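# Put the alphabet block into the toy box

## Task

Place the alphabet block inside the child's toy box so it stays there once the robot lets go, before she comes home from preschool.

## Robot and tools

Robot: two UR7e-type arms, left_arm and right_arm, each carrying a Robotiq 140 mm two-finger gripper. Scene frame: origin at table-top height midway between the arms' nominal bases, +z up, +x out over the table, left_arm on the +y side. Image sides do not match arm names. Calibrated bases: left_arm at (-0.043, +0.455, 0) m, right_arm at (-0.045, -0.498, 0) m, both turned only slightly about z. Each arm reports its hand position (metres), orientation (quat_wxyz) and velocities in its own base frame. Fixed cameras and the table use the scene frame. Reported positions can be off by a few centimetres, more at long reach. A camera stand is fixed behind the arms.

Gripper axes: the fingers point along the gripper's +z, and they open and close along its y. end_effector_position is the point between the pads when they are closed. The fingertips reach about 33 mm past that point at gaps up to 40 mm, and about 9 mm past it when fully open. left_arm's fingers can fold. Grip with the outer quarter of the pads, near the tips. A grip nearer the palm can fold the fingers, holding a narrow part loosely or a wide one too hard. A fingertip pushed tip-first into a surface folds easily, so contact may barely show. right_arm's fingers stay rigid.

Row layout, shared by execute_actions and move: 18 numbers, each in [-1, 1]. The first 9 are left_arm: dx, dy, dz, rx, ry, rz, gripper position, force_limit, speed. The last 9 are right_arm in the same order. dx to rz are an offset from that arm's current Hand target, along the Hand target's own axes. 1.0 means 0.6 m of translation or 180 degrees of rotation. rx, ry, rz together form a single rotation vector. Offsets never count from the previous row or target. Sending a pose offset of all zeros re-commands the current Hand target. Gripper position is absolute: +1 is fully open (140 mm), about -0.8 is where the pads meet, and -1 closes until something blocks the fingers. force_limit goes from about 14 N at -1 to 40 N at 0 and 58 N at +1, for a slow close. speed runs from about 30 mm/s at -1 to 250 mm/s at +1, and faster closes squeeze harder. Both start at +1. Always resend the gripper numbers you want kept, because a 0 is a real command.

execute_actions(actions, cameras): actions is a list of actions. Each action is up to 15 rows, and each row is one 1/30 s step. If an action has fewer rows, its last row is held to fill 15 steps. Every row counts from the pose at the action's start. An empty actions list returns images from all cameras.

move(target, speed, blend, stop_force, zero, blocking, cameras): drives each gripper in a straight line to its offset target. target is one 18-number row, or a list of up to 15 rows, and every row counts from the same starting Hand targets. speed is in m/s, from 0.002 to 3.6, default 0.25. blend, in metres, rounds the corners between listed targets. stop_force is in newtons, from 3 to 120; it ends an arm's path when its wrist sensor feels that much push. Leave stop_force out when moving away from a contact. zero (default true) re-zeroes the sensor before the move. blocking=false cannot be combined with stop_force. The path does not avoid obstacles. Keep paths away from an arm's own base.

Other tools: wait(seconds, 0 to 10); stop() brakes a running move; zoom_image(camera, region [x0,y0,x1,y1], at most 504x504 pixels). The cameras are cam_head_left, cam_head_right, cam_high, cam_low, cam_left_wrist and cam_right_wrist, each 896x504. zero_wrist_force(arm) re-zeroes that arm's wrist sensor. read_manual returns licence texts. finished_scene ends the scene for good.

Results: Hand target is the last commanded pose, after orientation has been clipped to within 32 degrees of the measured one; a gripper may settle short of it. The move: line reports how the move ended (done, off_target, held, moving, fault) and which limits acted (paced, held). object_status: 0 moving, 1 blocked while opening, 2 blocked while closing (object gripped), 3 reached the set position or pads met. Confirm a grasp by reading 2. position_measured is in counts: 3 open, about 139 at 60 mm, 200 at 20 mm, 230 pads meeting. Wrist force and torque are given in the gripper's own axes.

Cautions: contact torque at a joint's limit, or about 150 N on the arm, causes a fault stop of 10 s. Hot motors can lock an arm for 30 to 60 s. Don't press into firm surfaces, don't let the arms touch each other, and don't drop the block or let it fall off the table. Lower it into the box and release it at rest, then check it is inside before finishing.

Each tool is called after "Request:" by a JSON object that holds its "method" and its "body".

## Session

Request:
{"method": "execute_actions", "body": {"actions": []}}

Scene clock: 0.00 s.
left_arm: end_effector_position=(+0.8182, +0.0183, +0.3955) position_measured=3 object_status=3 end_effector_quat_wxyz=(+0.119, +0.682, -0.017, +0.722) | right_arm: end_effector_position=(+0.9577, +0.2951, +0.3781) position_measured=3 object_status=3 end_effector_quat_wxyz=(-0.437, +0.631, +0.125, +0.629)
Joint positions: left_arm=[-0.112 -1.049 1.762 -3.925 -1.647 2.998] | right_arm=[-0.079 -0.428 0.713 -3.697 -0.707 3.759]
Joint velocities: within noise
Joint torques (N m): no reading
Wrist force (N): no reading
Wrist torque (N m): no reading
Wrist force, peak (N): no reading
Hand target: left_arm +0.8182, +0.0183, +0.3955; +0.119, +0.682, -0.017, +0.722 | right_arm +0.9577, +0.2951, +0.3781; -0.437, +0.631, +0.125, +0.629
Tool commands: left_gripper/position=+1.0 left_gripper/force_limit=+1.0 left_gripper/speed=+1.0 right_gripper/position=+1.0 right_gripper/force_limit=+1.0 right_gripper/speed=+1.0

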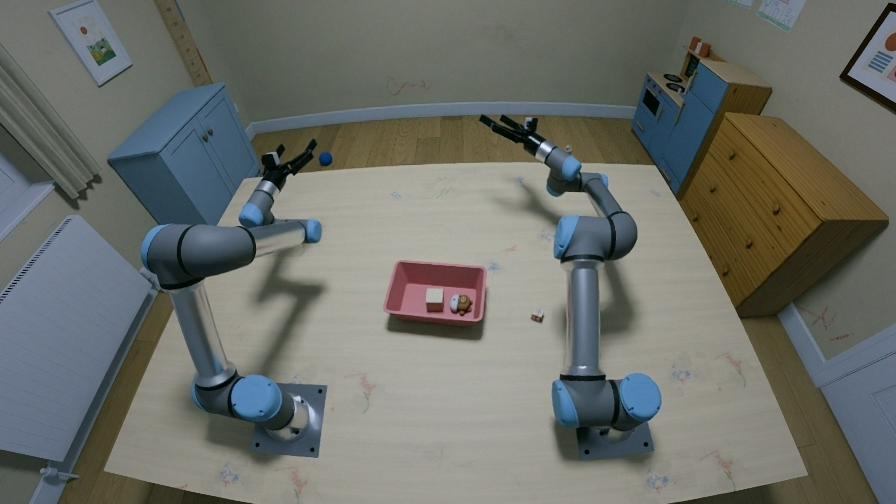

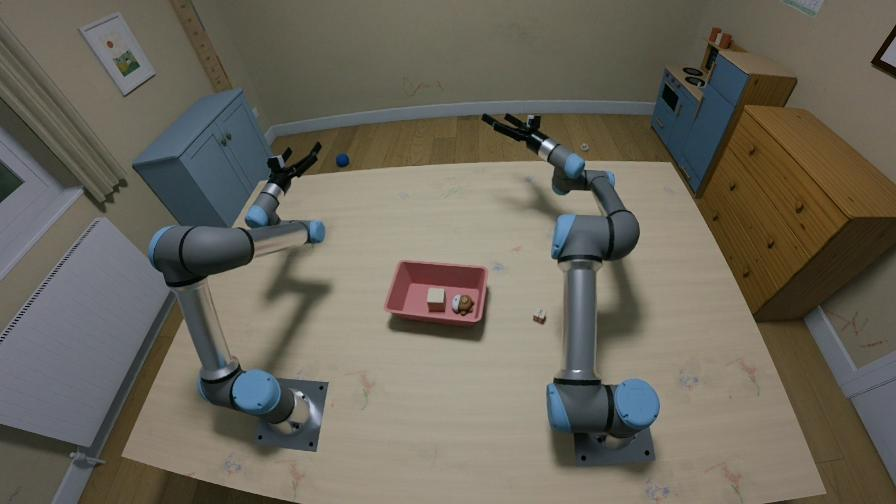

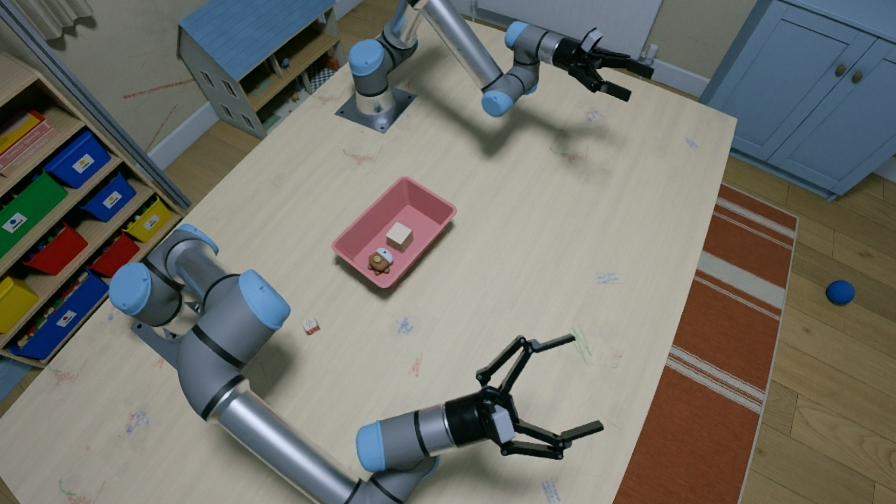

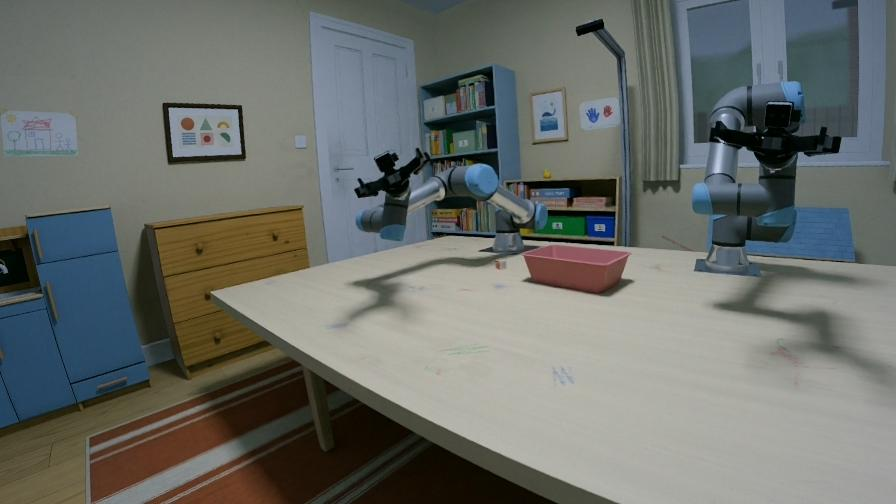

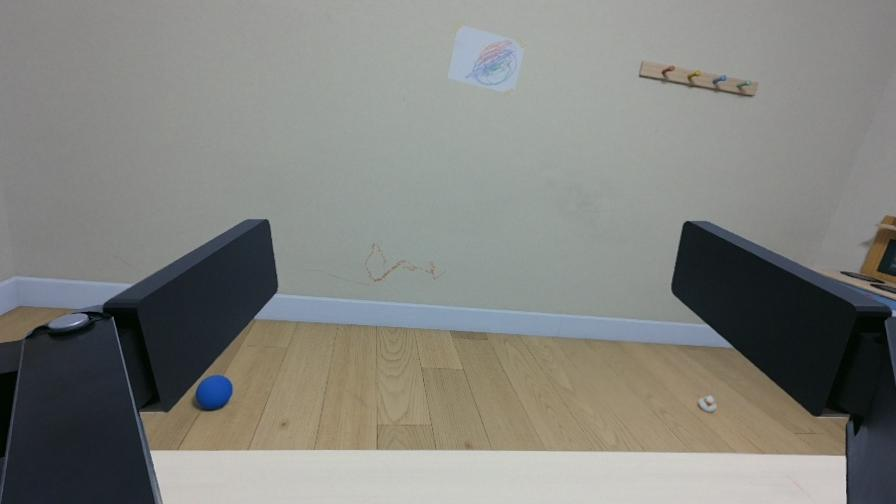

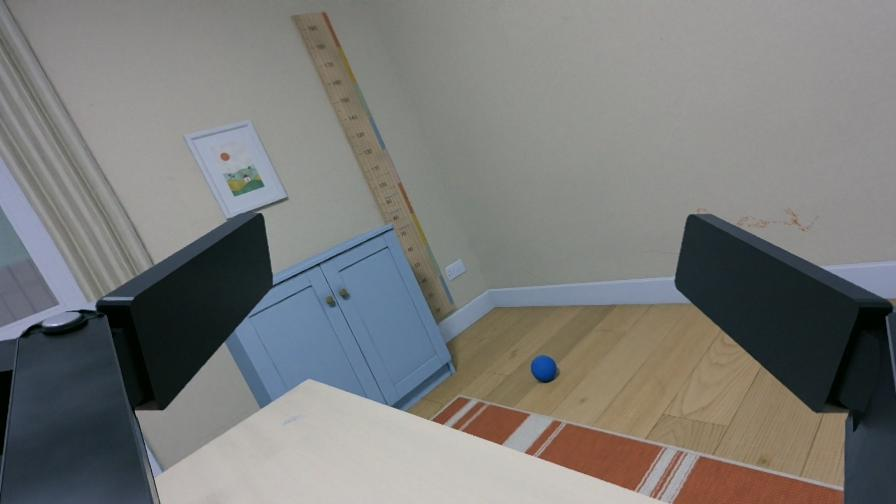

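Request:
{"method": "zoom_image", "body": {"camera": "cam_head_left", "region": [370, 230, 570, 350]}}

Request:
{"method": "zoom_image", "body": {"camera": "cam_high", "region": [280, 160, 480, 350]}}

Request:
{"method": "zoom_image", "body": {"camera": "cam_low", "region": [440, 220, 660, 310]}}

Scaled by 2.520.

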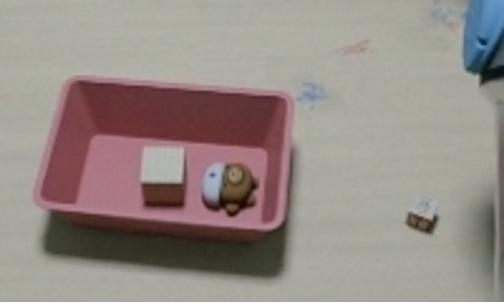

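Scaled by 2.520.

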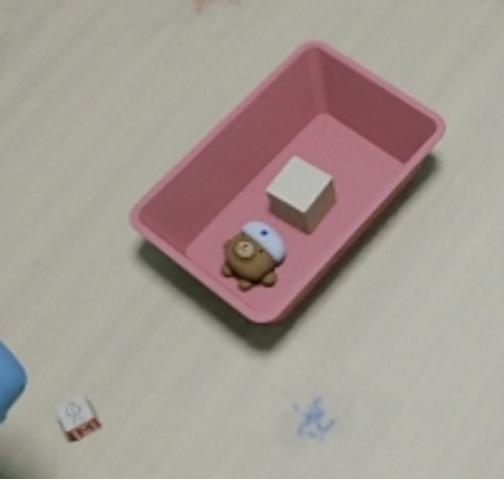

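Scaled by 2.291.

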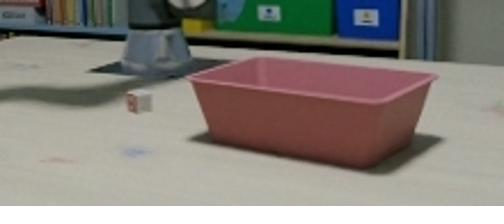

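Request:
{"method": "move", "body": {"target": [0,0,0,0,0,0,1,1,1,-0.1502,-0.3993,-0.5908,-0.3187,-0.4582,0.0910,1,1,1], "speed": 0.6, "cameras": ["cam_right_wrist","cam_high","cam_head_left"]}}

Scene clock: 41.17 s.
left_arm: end_effector_position=(+0.8182, +0.0183, +0.3955) position_measured=3 object_status=3 end_effector_quat_wxyz=(+0.119, +0.682, -0.017, +0.722) | right_arm: end_effector_position=(+0.5297, +0.2202, +0.3296) position_measured=3 object_status=3 end_effector_quat_wxyz=(+0.000, +1.000, +0.000, +0.001)
Joint positions: left_arm=[-0.112 -1.049 1.762 -3.925 -1.647 2.998] | right_arm=[0.16 -1.405 1.253 -1.421 -1.572 3.302]
Joint torques (N m): left_arm=[1.24 -44.51 -21.33 -1.9 -0.05 0.02] | right_arm=[-13.12 -41.81 -23.24 -1.37 1.22 -0.5]
Wrist force (N): left_arm=[0.1 0.0 -0.3] | right_arm=[0.4 -2.6 3.9]
Wrist torque (N m): left_arm=[0.02 -0.02 0.01] | right_arm=[-0.58 -0.53 -0.08]
Wrist force, peak (N): left_arm=[-0.2 0.5 -0.4] | right_arm=[0.3 -3.0 4.6]
Hand target: left_arm +0.8182, +0.0183, +0.3955; +0.119, +0.682, -0.017, +0.722 | right_arm +0.5297, +0.2200, +0.3296; +0.001, +1.000, -0.001, +0.000
Off the commanded pose: left_arm 0.000 m, 0 deg | right_arm 0.000 m, 0 deg.
move: done
Images, in order (width x height): cam_head_left 896x504, cam_high 896x504, cam_right_wrist 896x504.

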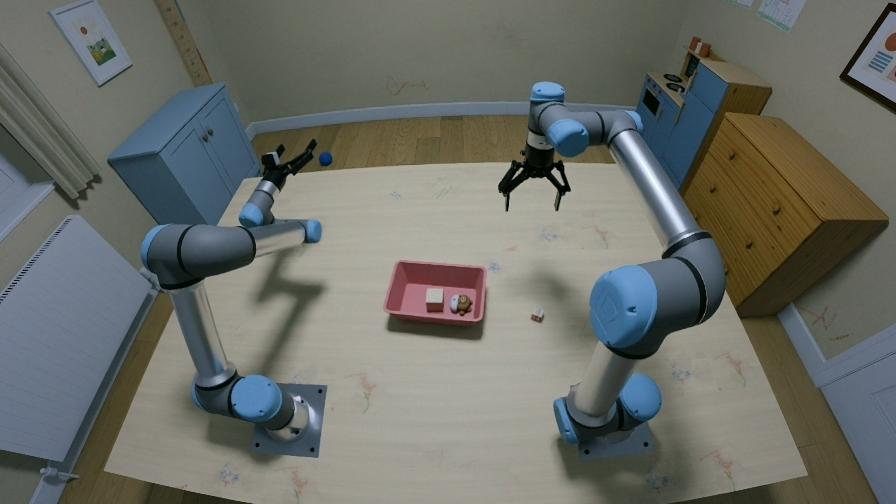

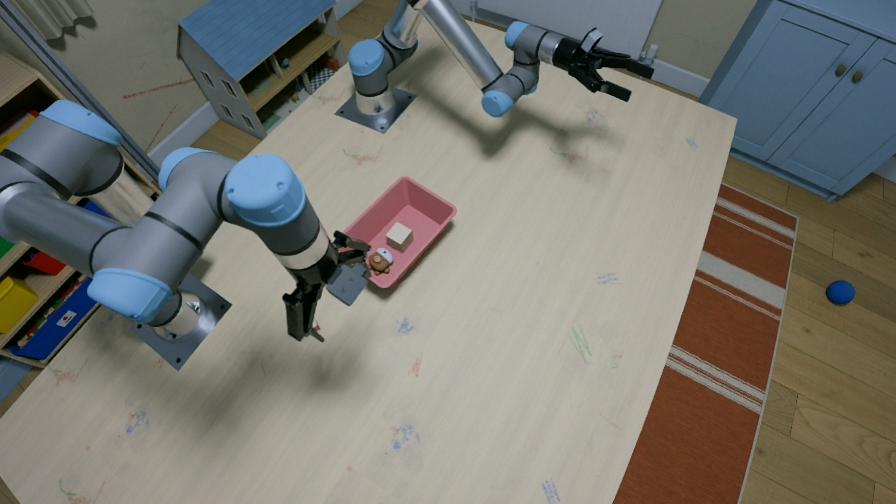

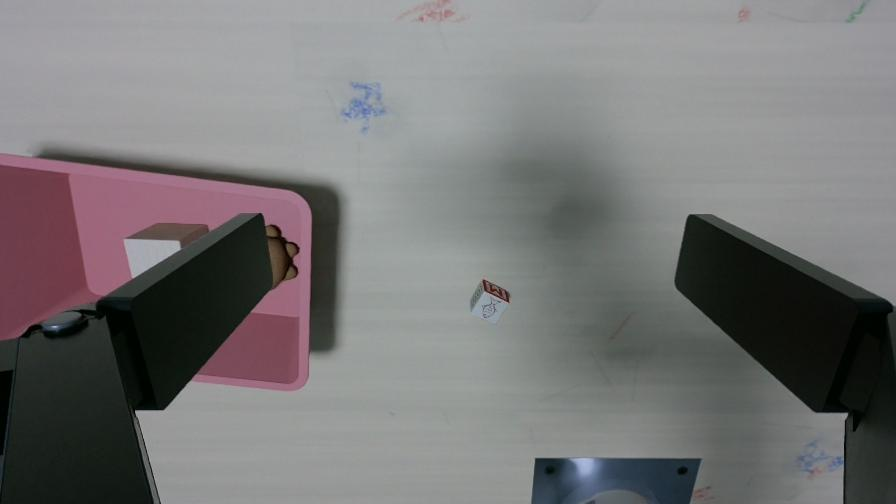

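Request:
{"method": "zoom_image", "body": {"camera": "cam_right_wrist", "region": [440, 260, 540, 340]}}

Request:
{"method": "zoom_image", "body": {"camera": "cam_right_wrist", "region": [0, 140, 360, 400]}}

Scaled by 5.040.

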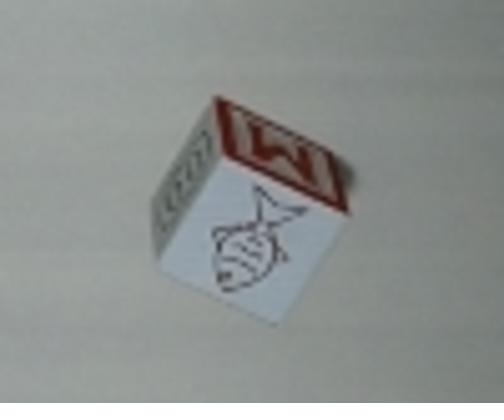

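Scaled by 1.400.

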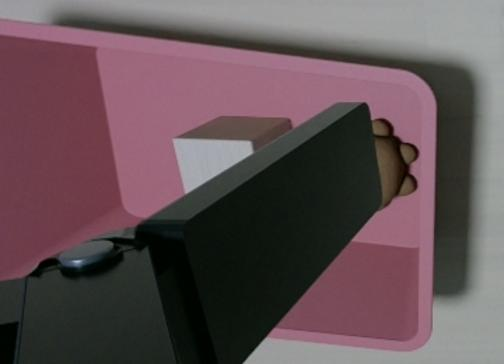

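Request:
{"method": "move", "body": {"target": [0,0,0,0,0,0,1,1,1,-0.284,0.0625,0.2827,0,0,0.1556,0.2,1,0], "speed": 0.4, "cameras": ["cam_right_wrist"]}}

Scene clock: 57.77 s.
left_arm: end_effector_position=(+0.8182, +0.0183, +0.3955) position_measured=3 object_status=3 end_effector_quat_wxyz=(+0.119, +0.682, -0.017, +0.722) | right_arm: end_effector_position=(+0.3594, +0.1825, +0.1600) position_measured=104 object_status=3 end_effector_quat_wxyz=(+0.000, +0.970, -0.242, +0.000) end_effector_velocity=(-0.001, +0.000, -0.001) end_effector_angular_velocity=(+0.000, +0.002, -0.004)
Joint positions: left_arm=[-0.112 -1.049 1.762 -3.925 -1.647 2.998] | right_arm=[0.134 -1.801 2.073 -1.843 -1.572 3.765]
Joint velocities: left_arm=[within noise] | right_arm=[0.001 -0.001 0.002 0 0 0.005]
Joint torques (N m): left_arm=[-1.16 -45.34 -20.97 -2.06 -0.4 -0.04] | right_arm=[11.35 -21.11 -20.03 -3.27 -2.05 1.51]
Wrist force (N): left_arm=[-0.3 0.0 -0.2] | right_arm=[0.1 -2.5 4.3]
Wrist torque (N m): left_arm=[0.00 0.05 0.00] | right_arm=[-0.57 -0.48 -0.12]
Wrist force, peak (N): left_arm=[0.1 0.6 -0.1] | right_arm=[-2.7 -0.7 6.7]
Hand target: left_arm +0.8182, +0.0183, +0.3955; +0.119, +0.682, -0.017, +0.722 | right_arm +0.3593, +0.1825, +0.1599; +0.000, +0.970, -0.242, +0.001
Off the commanded pose: left_arm 0.000 m, 0 deg | right_arm 0.000 m, 0 deg.
move: done
Images, in order (width x height): cam_right_wrist 896x504.

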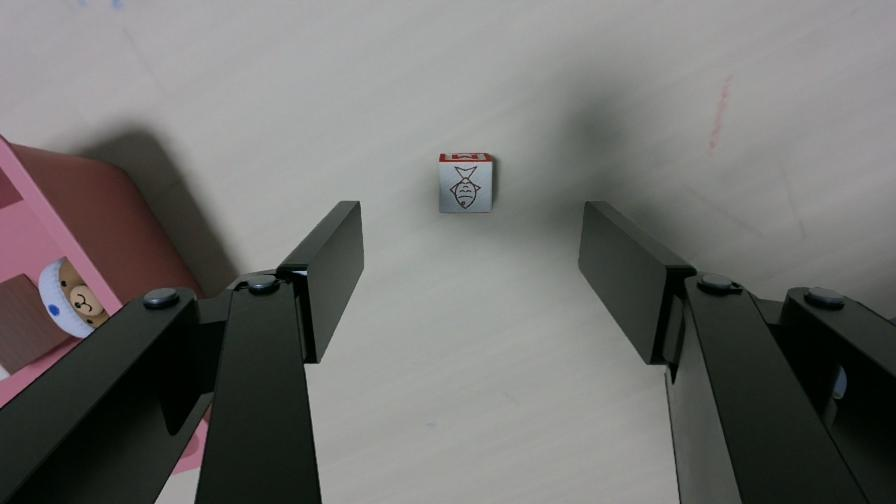

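Request:
{"method": "move", "body": {"target": [0,0,0,0,0,0,1,1,1,-0.0028,0.003,0.185,0,0,0,0.2,-1,-1], "speed": 0.2, "cameras": ["cam_right_wrist"]}}

Scene clock: 64.27 s.
left_arm: end_effector_position=(+0.8182, +0.0183, +0.3955) position_measured=3 object_status=3 end_effector_quat_wxyz=(+0.119, +0.682, -0.017, +0.722) | right_arm: end_effector_position=(+0.3571, +0.1816, +0.0490) position_measured=104 object_status=3 end_effector_quat_wxyz=(+0.000, +0.970, -0.243, +0.000)
Joint positions: left_arm=[-0.112 -1.049 1.762 -3.925 -1.647 2.998] | right_arm=[0.132 -1.672 2.284 -2.183 -1.572 3.764]
Joint torques (N m): left_arm=[0.66 -45.27 -20.3 -2.27 -0.24 -0.06] | right_arm=[11.33 -14.93 -21 -4.59 0.88 1.76]
Wrist force (N): left_arm=[-0.3 0.3 -0.2] | right_arm=[0.1 -2.6 4.0]
Wrist torque (N m): left_arm=[0.07 0.06 0.00] | right_arm=[-0.60 -0.48 -0.14]
Wrist force, peak (N): left_arm=[-0.4 0.5 0.2] | right_arm=[-0.3 -2.3 6.5]
Hand target: left_arm +0.8182, +0.0183, +0.3955; +0.119, +0.682, -0.017, +0.722 | right_arm +0.3571, +0.1816, +0.0489; +0.000, +0.970, -0.242, +0.001
Off the commanded pose: left_arm 0.000 m, 0 deg | right_arm 0.000 m, 0 deg.
move: done
Images, in order (width x height): cam_right_wrist 896x504.

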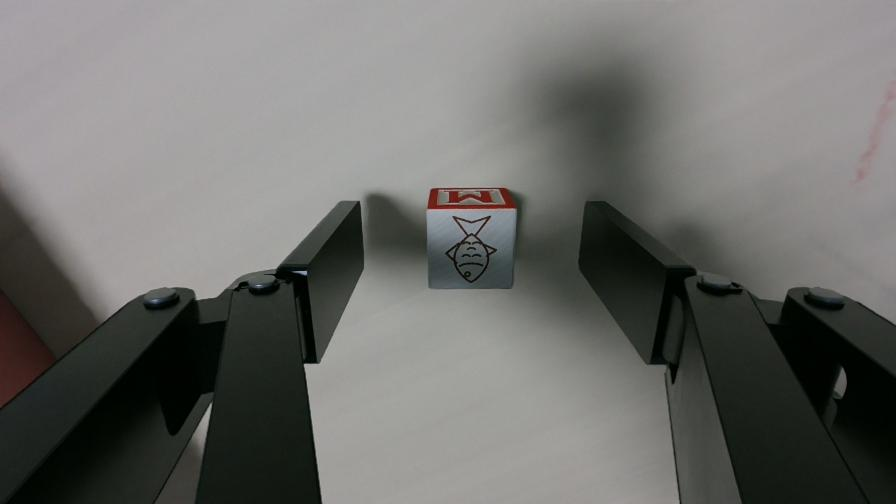

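Request:
{"method": "move", "body": {"target": [[0,0,0,0,0,0,1,1,1,0,0,0.0133,0,0,0,0.2,-1,-1],[0,0,0,0,0,0,1,1,1,0,0,0.0133,0,0,0,-1,-1,-1],[0,0,0,0,0,0,1,1,1,0,0,-0.05,0,0,0,-1,-1,-1]], "speed": 0.1, "cameras": ["cam_right_wrist"]}}

Scene clock: 84.77 s.
left_arm: end_effector_position=(+0.8182, +0.0183, +0.3955) position_measured=3 object_status=3 end_effector_quat_wxyz=(+0.119, +0.682, -0.017, +0.722) | right_arm: end_effector_position=(+0.3571, +0.1817, +0.0790) position_measured=183 object_status=2 end_effector_quat_wxyz=(+0.000, +0.970, -0.243, +0.001)
Joint positions: left_arm=[-0.112 -1.049 1.762 -3.925 -1.647 2.998] | right_arm=[0.132 -1.721 2.235 -2.085 -1.572 3.764]
Joint torques (N m): left_arm=[-0.43 -44.41 -21.16 -2.22 -0.53 0.01] | right_arm=[15.87 -12.35 -19.2 -3.97 1.26 0.27]
Wrist force (N): left_arm=[-0.2 0.0 0.0] | right_arm=[0.0 -2.6 4.1]
Wrist torque (N m): left_arm=[0.00 0.04 0.00] | right_arm=[-0.63 -0.45 -0.16]
Wrist force, peak (N): left_arm=[-0.3 0.5 -0.4] | right_arm=[-0.1 -2.4 5.5]
Hand target: left_arm +0.8182, +0.0183, +0.3955; +0.119, +0.682, -0.017, +0.722 | right_arm +0.3571, +0.1817, +0.0789; +0.000, +0.970, -0.242, +0.001
Off the commanded pose: left_arm 0.000 m, 0 deg | right_arm 0.000 m, 0 deg.
move: done
Images, in order (width x height): cam_right_wrist 896x504.

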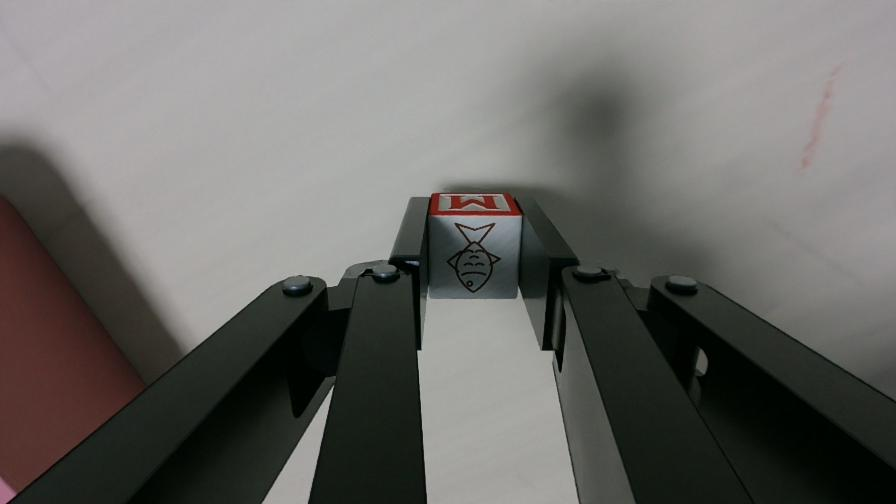

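Request:
{"method": "move", "body": {"target": [[0,0,0,0,0,0,1,1,1,0,0,-0.2517,0,0,0,-1,-1,-1],[0,0,0,0,0,0,1,1,1,-0.21,-0.6719,-0.2517,0,0,-0.602,-1,-1,-1]], "speed": 0.35, "blend": [0.05,0], "cameras": ["cam_right_wrist","cam_high","cam_head_left"]}}

Scene clock: 95.60 s.
left_arm: end_effector_position=(+0.8182, +0.0183, +0.3955) position_measured=3 object_status=3 end_effector_quat_wxyz=(+0.119, +0.682, -0.017, +0.722) | right_arm: end_effector_position=(+0.4353, +0.5969, +0.2296) position_measured=183 object_status=2 end_effector_quat_wxyz=(+0.001, +0.764, +0.645, +0.000)
Joint positions: left_arm=[-0.112 -1.049 1.762 -3.925 -1.647 2.998] | right_arm=[0.76 -0.983 0.921 -1.508 -1.572 2.5]
Joint torques (N m): left_arm=[-0.37 -45.43 -21.5 -2.08 -0.6 -0.14] | right_arm=[-13.36 -52.2 -30.02 -5.27 -2.02 -1.46]
Wrist force (N): left_arm=[-0.1 0.0 -0.1] | right_arm=[0.3 -2.5 4.3]
Wrist torque (N m): left_arm=[0.01 0.02 0.00] | right_arm=[-0.57 -0.54 -0.20]
Wrist force, peak (N): left_arm=[-0.4 0.2 -0.5] | right_arm=[0.1 -2.5 7.8]
Hand target: left_arm +0.8182, +0.0183, +0.3955; +0.119, +0.682, -0.017, +0.722 | right_arm +0.4355, +0.5968, +0.2296; +0.001, +0.764, +0.645, +0.000
Off the commanded pose: left_arm 0.000 m, 0 deg | right_arm 0.000 m, 0 deg.
move: done
Images, in order (width x height): cam_head_left 896x504, cam_high 896x504, cam_right_wrist 896x504.

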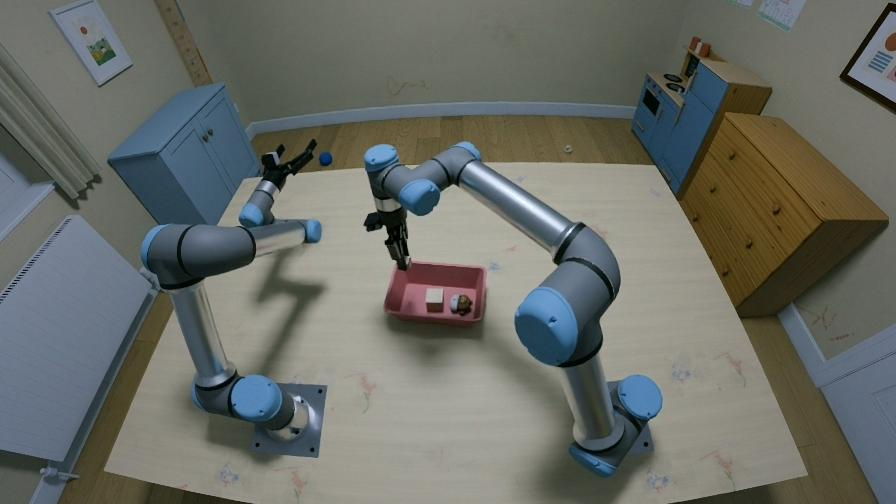

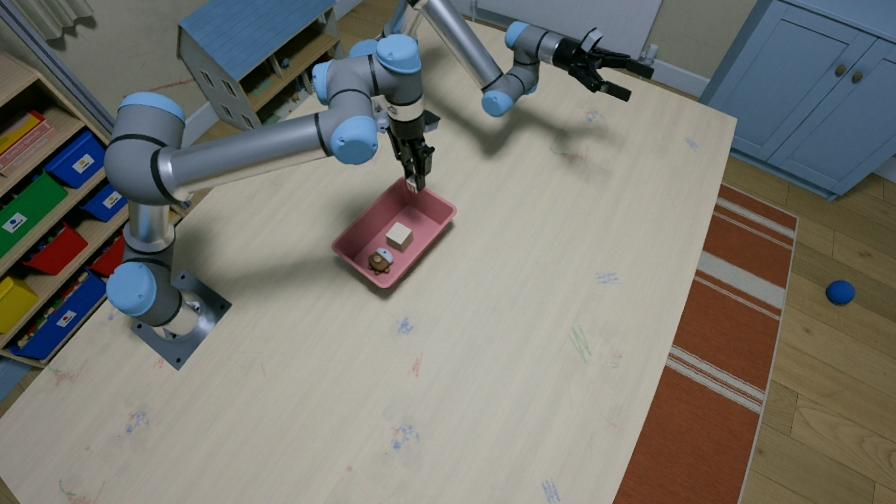

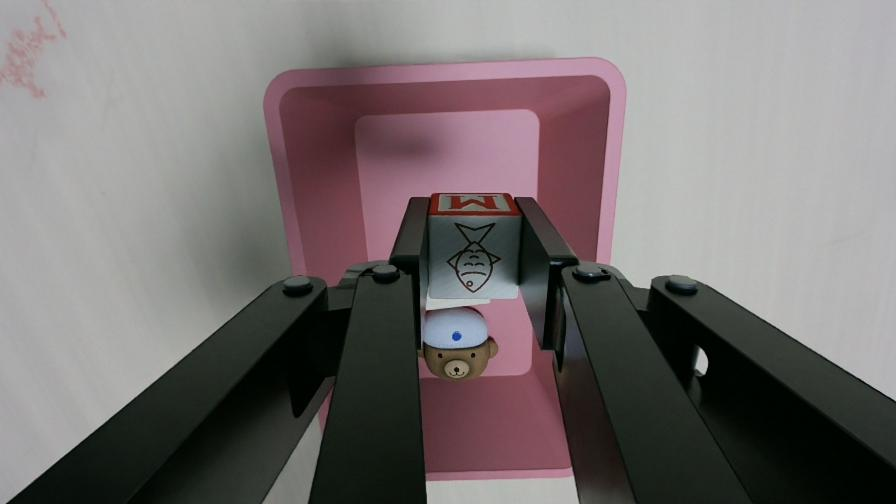

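Request:
{"method": "move", "body": {"target": [0,0,0,0,0,0,1,1,1,-0.025,-0.0117,0.2793,0,0,0,-1,-1,-1], "speed": 0.2, "cameras": ["cam_right_wrist"]}}

Request:
{"method": "move", "body": {"target": [0,0,0,0,0,0,1,1,1,0,0,0.04,0,0,0,-1,-1,-1], "speed": 0.015, "stop_force": 4, "cameras": ["cam_right_wrist"]}}

Scene clock: 108.60 s.
left_arm: end_effector_position=(+0.8182, +0.0183, +0.3955) position_measured=3 object_status=3 end_effector_quat_wxyz=(+0.119, +0.682, -0.017, +0.722) | right_arm: end_effector_position=(+0.4262, +0.5830, +0.0620) position_measured=183 object_status=2 end_effector_quat_wxyz=(+0.001, +0.764, +0.645, +0.000)
Joint positions: left_arm=[-0.112 -1.049 1.762 -3.925 -1.647 2.998] | right_arm=[0.755 -0.962 1.321 -1.93 -1.572 2.495]
Joint torques (N m): left_arm=[0.74 -44.61 -20.69 -2.31 -0.81 -0.04] | right_arm=[-6.79 -57.66 -23.58 -3.61 2.17 -0.56]
Wrist force (N): left_arm=[-0.2 0.2 -0.2] | right_arm=[0.4 -2.8 4.4]
Wrist torque (N m): left_arm=[0.04 0.04 0.00] | right_arm=[-0.62 -0.56 -0.09]
Wrist force, peak (N): left_arm=[-0.5 0.6 -0.2] | right_arm=[-0.1 -3.0 7.1]
Hand target: left_arm +0.8182, +0.0183, +0.3955; +0.119, +0.682, -0.017, +0.722 | right_arm +0.4261, +0.5831, +0.0620; +0.001, +0.764, +0.645, +0.000
Off the commanded pose: left_arm 0.000 m, 0 deg | right_arm 0.000 m, 0 deg.
move: done
Images, in order (width x height): cam_right_wrist 896x504.

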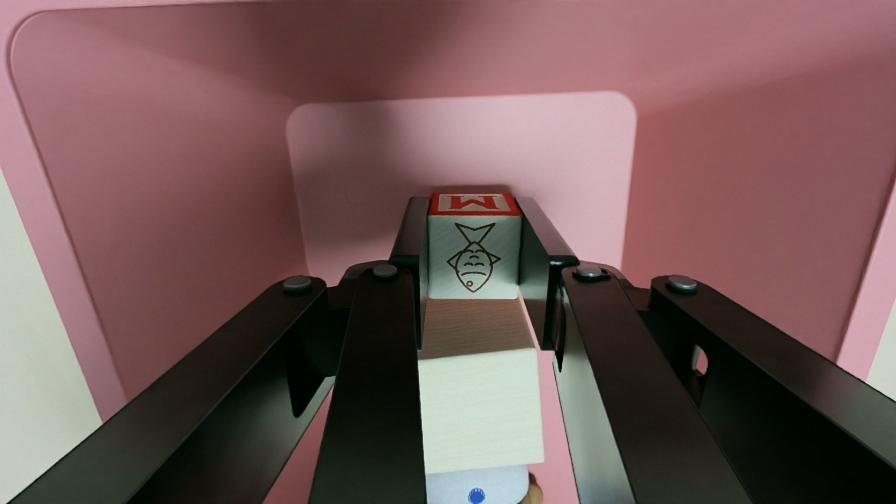

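Scene clock: 110.90 s.
left_arm: end_effector_position=(+0.8182, +0.0183, +0.3955) position_measured=3 object_status=3 end_effector_quat_wxyz=(+0.119, +0.682, -0.017, +0.722) | right_arm: end_effector_position=(+0.4261, +0.5830, +0.0444) position_measured=183 object_status=2 end_effector_quat_wxyz=(+0.001, +0.764, +0.645, +0.000)
Joint positions: left_arm=[-0.112 -1.049 1.762 -3.925 -1.647 2.998] | right_arm=[0.755 -0.946 1.343 -1.968 -1.572 2.495]
Joint torques (N m): left_arm=[-1.29 -44.2 -20.57 -2.23 -0.7 0.06] | right_arm=[3.2 -61.51 -32.31 -1.62 0.71 1.17]
Wrist force (N): left_arm=[-0.1 0.3 -0.4] | right_arm=[0.3 -2.8 4.2]
Wrist torque (N m): left_arm=[0.07 0.01 0.00] | right_arm=[-0.64 -0.50 -0.09]
Wrist force, peak (N): left_arm=[-0.5 0.2 -0.4] | right_arm=[-4.0 -5.3 -14.0]
Hand target: left_arm +0.8182, +0.0183, +0.3955; +0.119, +0.682, -0.017, +0.722 | right_arm +0.4262, +0.5830, +0.0444; +0.001, +0.764, +0.645, +0.000 (not the last commanded pose)
Off the commanded pose: left_arm 0.000 m, 0 deg | right_arm 0.006 m, 0 deg.
move: contact (right_arm)
Images, in order (width x height): cam_right_wrist 896x504.

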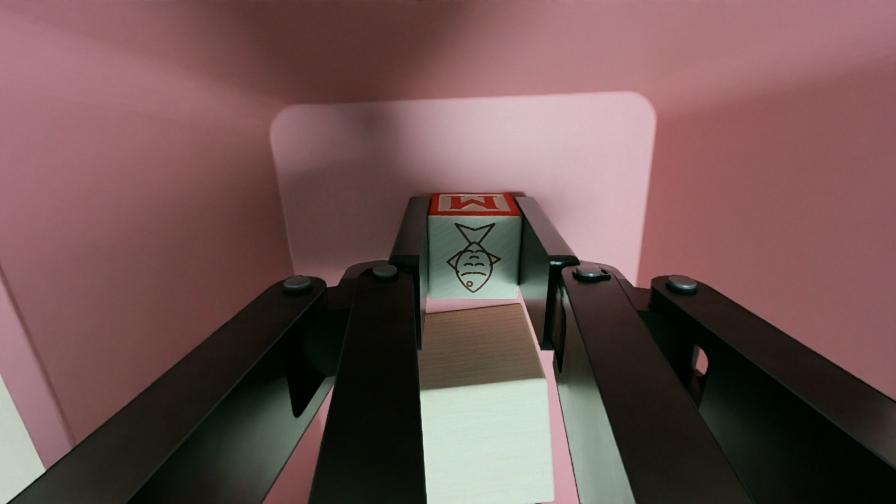

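Request:
{"method": "move", "body": {"target": [[0,0,0,0,0,0,1,1,1,0,0,0,0,0,0,-0.2,-1,-1],[0,0,0,0,0,0,1,1,1,0,0,-0.3,0,0,0,-0.2,-1,-1]], "speed": 0.2, "cameras": ["cam_right_wrist","cam_high"]}}

Scene clock: 115.33 s.
left_arm: end_effector_position=(+0.8182, +0.0183, +0.3955) position_measured=3 object_status=3 end_effector_quat_wxyz=(+0.119, +0.682, -0.017, +0.722) | right_arm: end_effector_position=(+0.4260, +0.5832, +0.2242) position_measured=154 object_status=3 end_effector_quat_wxyz=(+0.001, +0.764, +0.645, +0.000)
Joint positions: left_arm=[-0.112 -1.049 1.762 -3.925 -1.647 2.998] | right_arm=[0.755 -1.032 1.011 -1.55 -1.572 2.495]
Joint torques (N m): left_arm=[-0.87 -45.06 -20.62 -2.29 -0.88 -0.12] | right_arm=[14.81 -59.39 -30.52 -3.12 -1.91 1.68]
Wrist force (N): left_arm=[-0.3 0.1 0.0] | right_arm=[0.2 -2.6 4.2]
Wrist torque (N m): left_arm=[0.03 0.06 0.01] | right_arm=[-0.59 -0.52 -0.13]
Wrist force, peak (N): left_arm=[-0.2 0.2 -0.6] | right_arm=[0.2 -2.8 7.1]
Hand target: left_arm +0.8182, +0.0183, +0.3955; +0.119, +0.682, -0.017, +0.722 | right_arm +0.4260, +0.5832, +0.2244; +0.001, +0.764, +0.645, +0.000
Off the commanded pose: left_arm 0.000 m, 0 deg | right_arm 0.000 m, 0 deg.
move: done
Images, in order (width x height): cam_high 896x504, cam_right_wrist 896x504.

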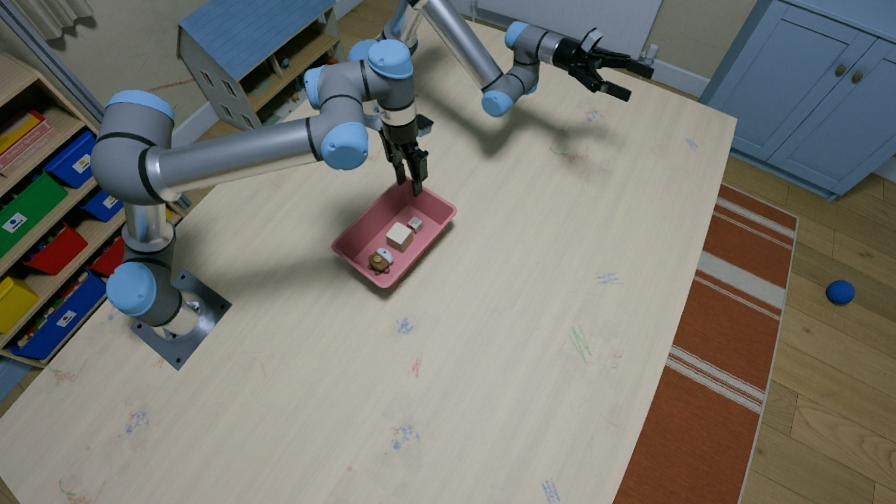

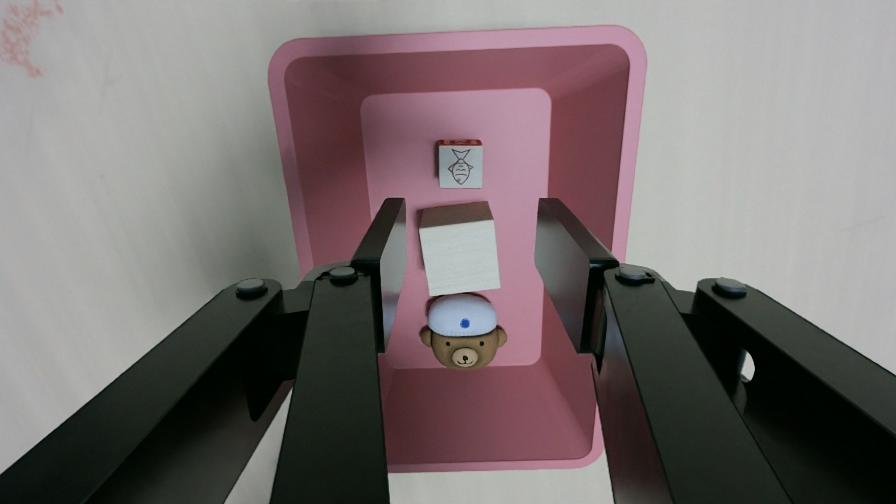

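The block is standing flat in the toy box, and the gripper has let go and moved clear of it.

Request:
{"method": "finished_scene", "body": {}}

The scene is finished: the task was done.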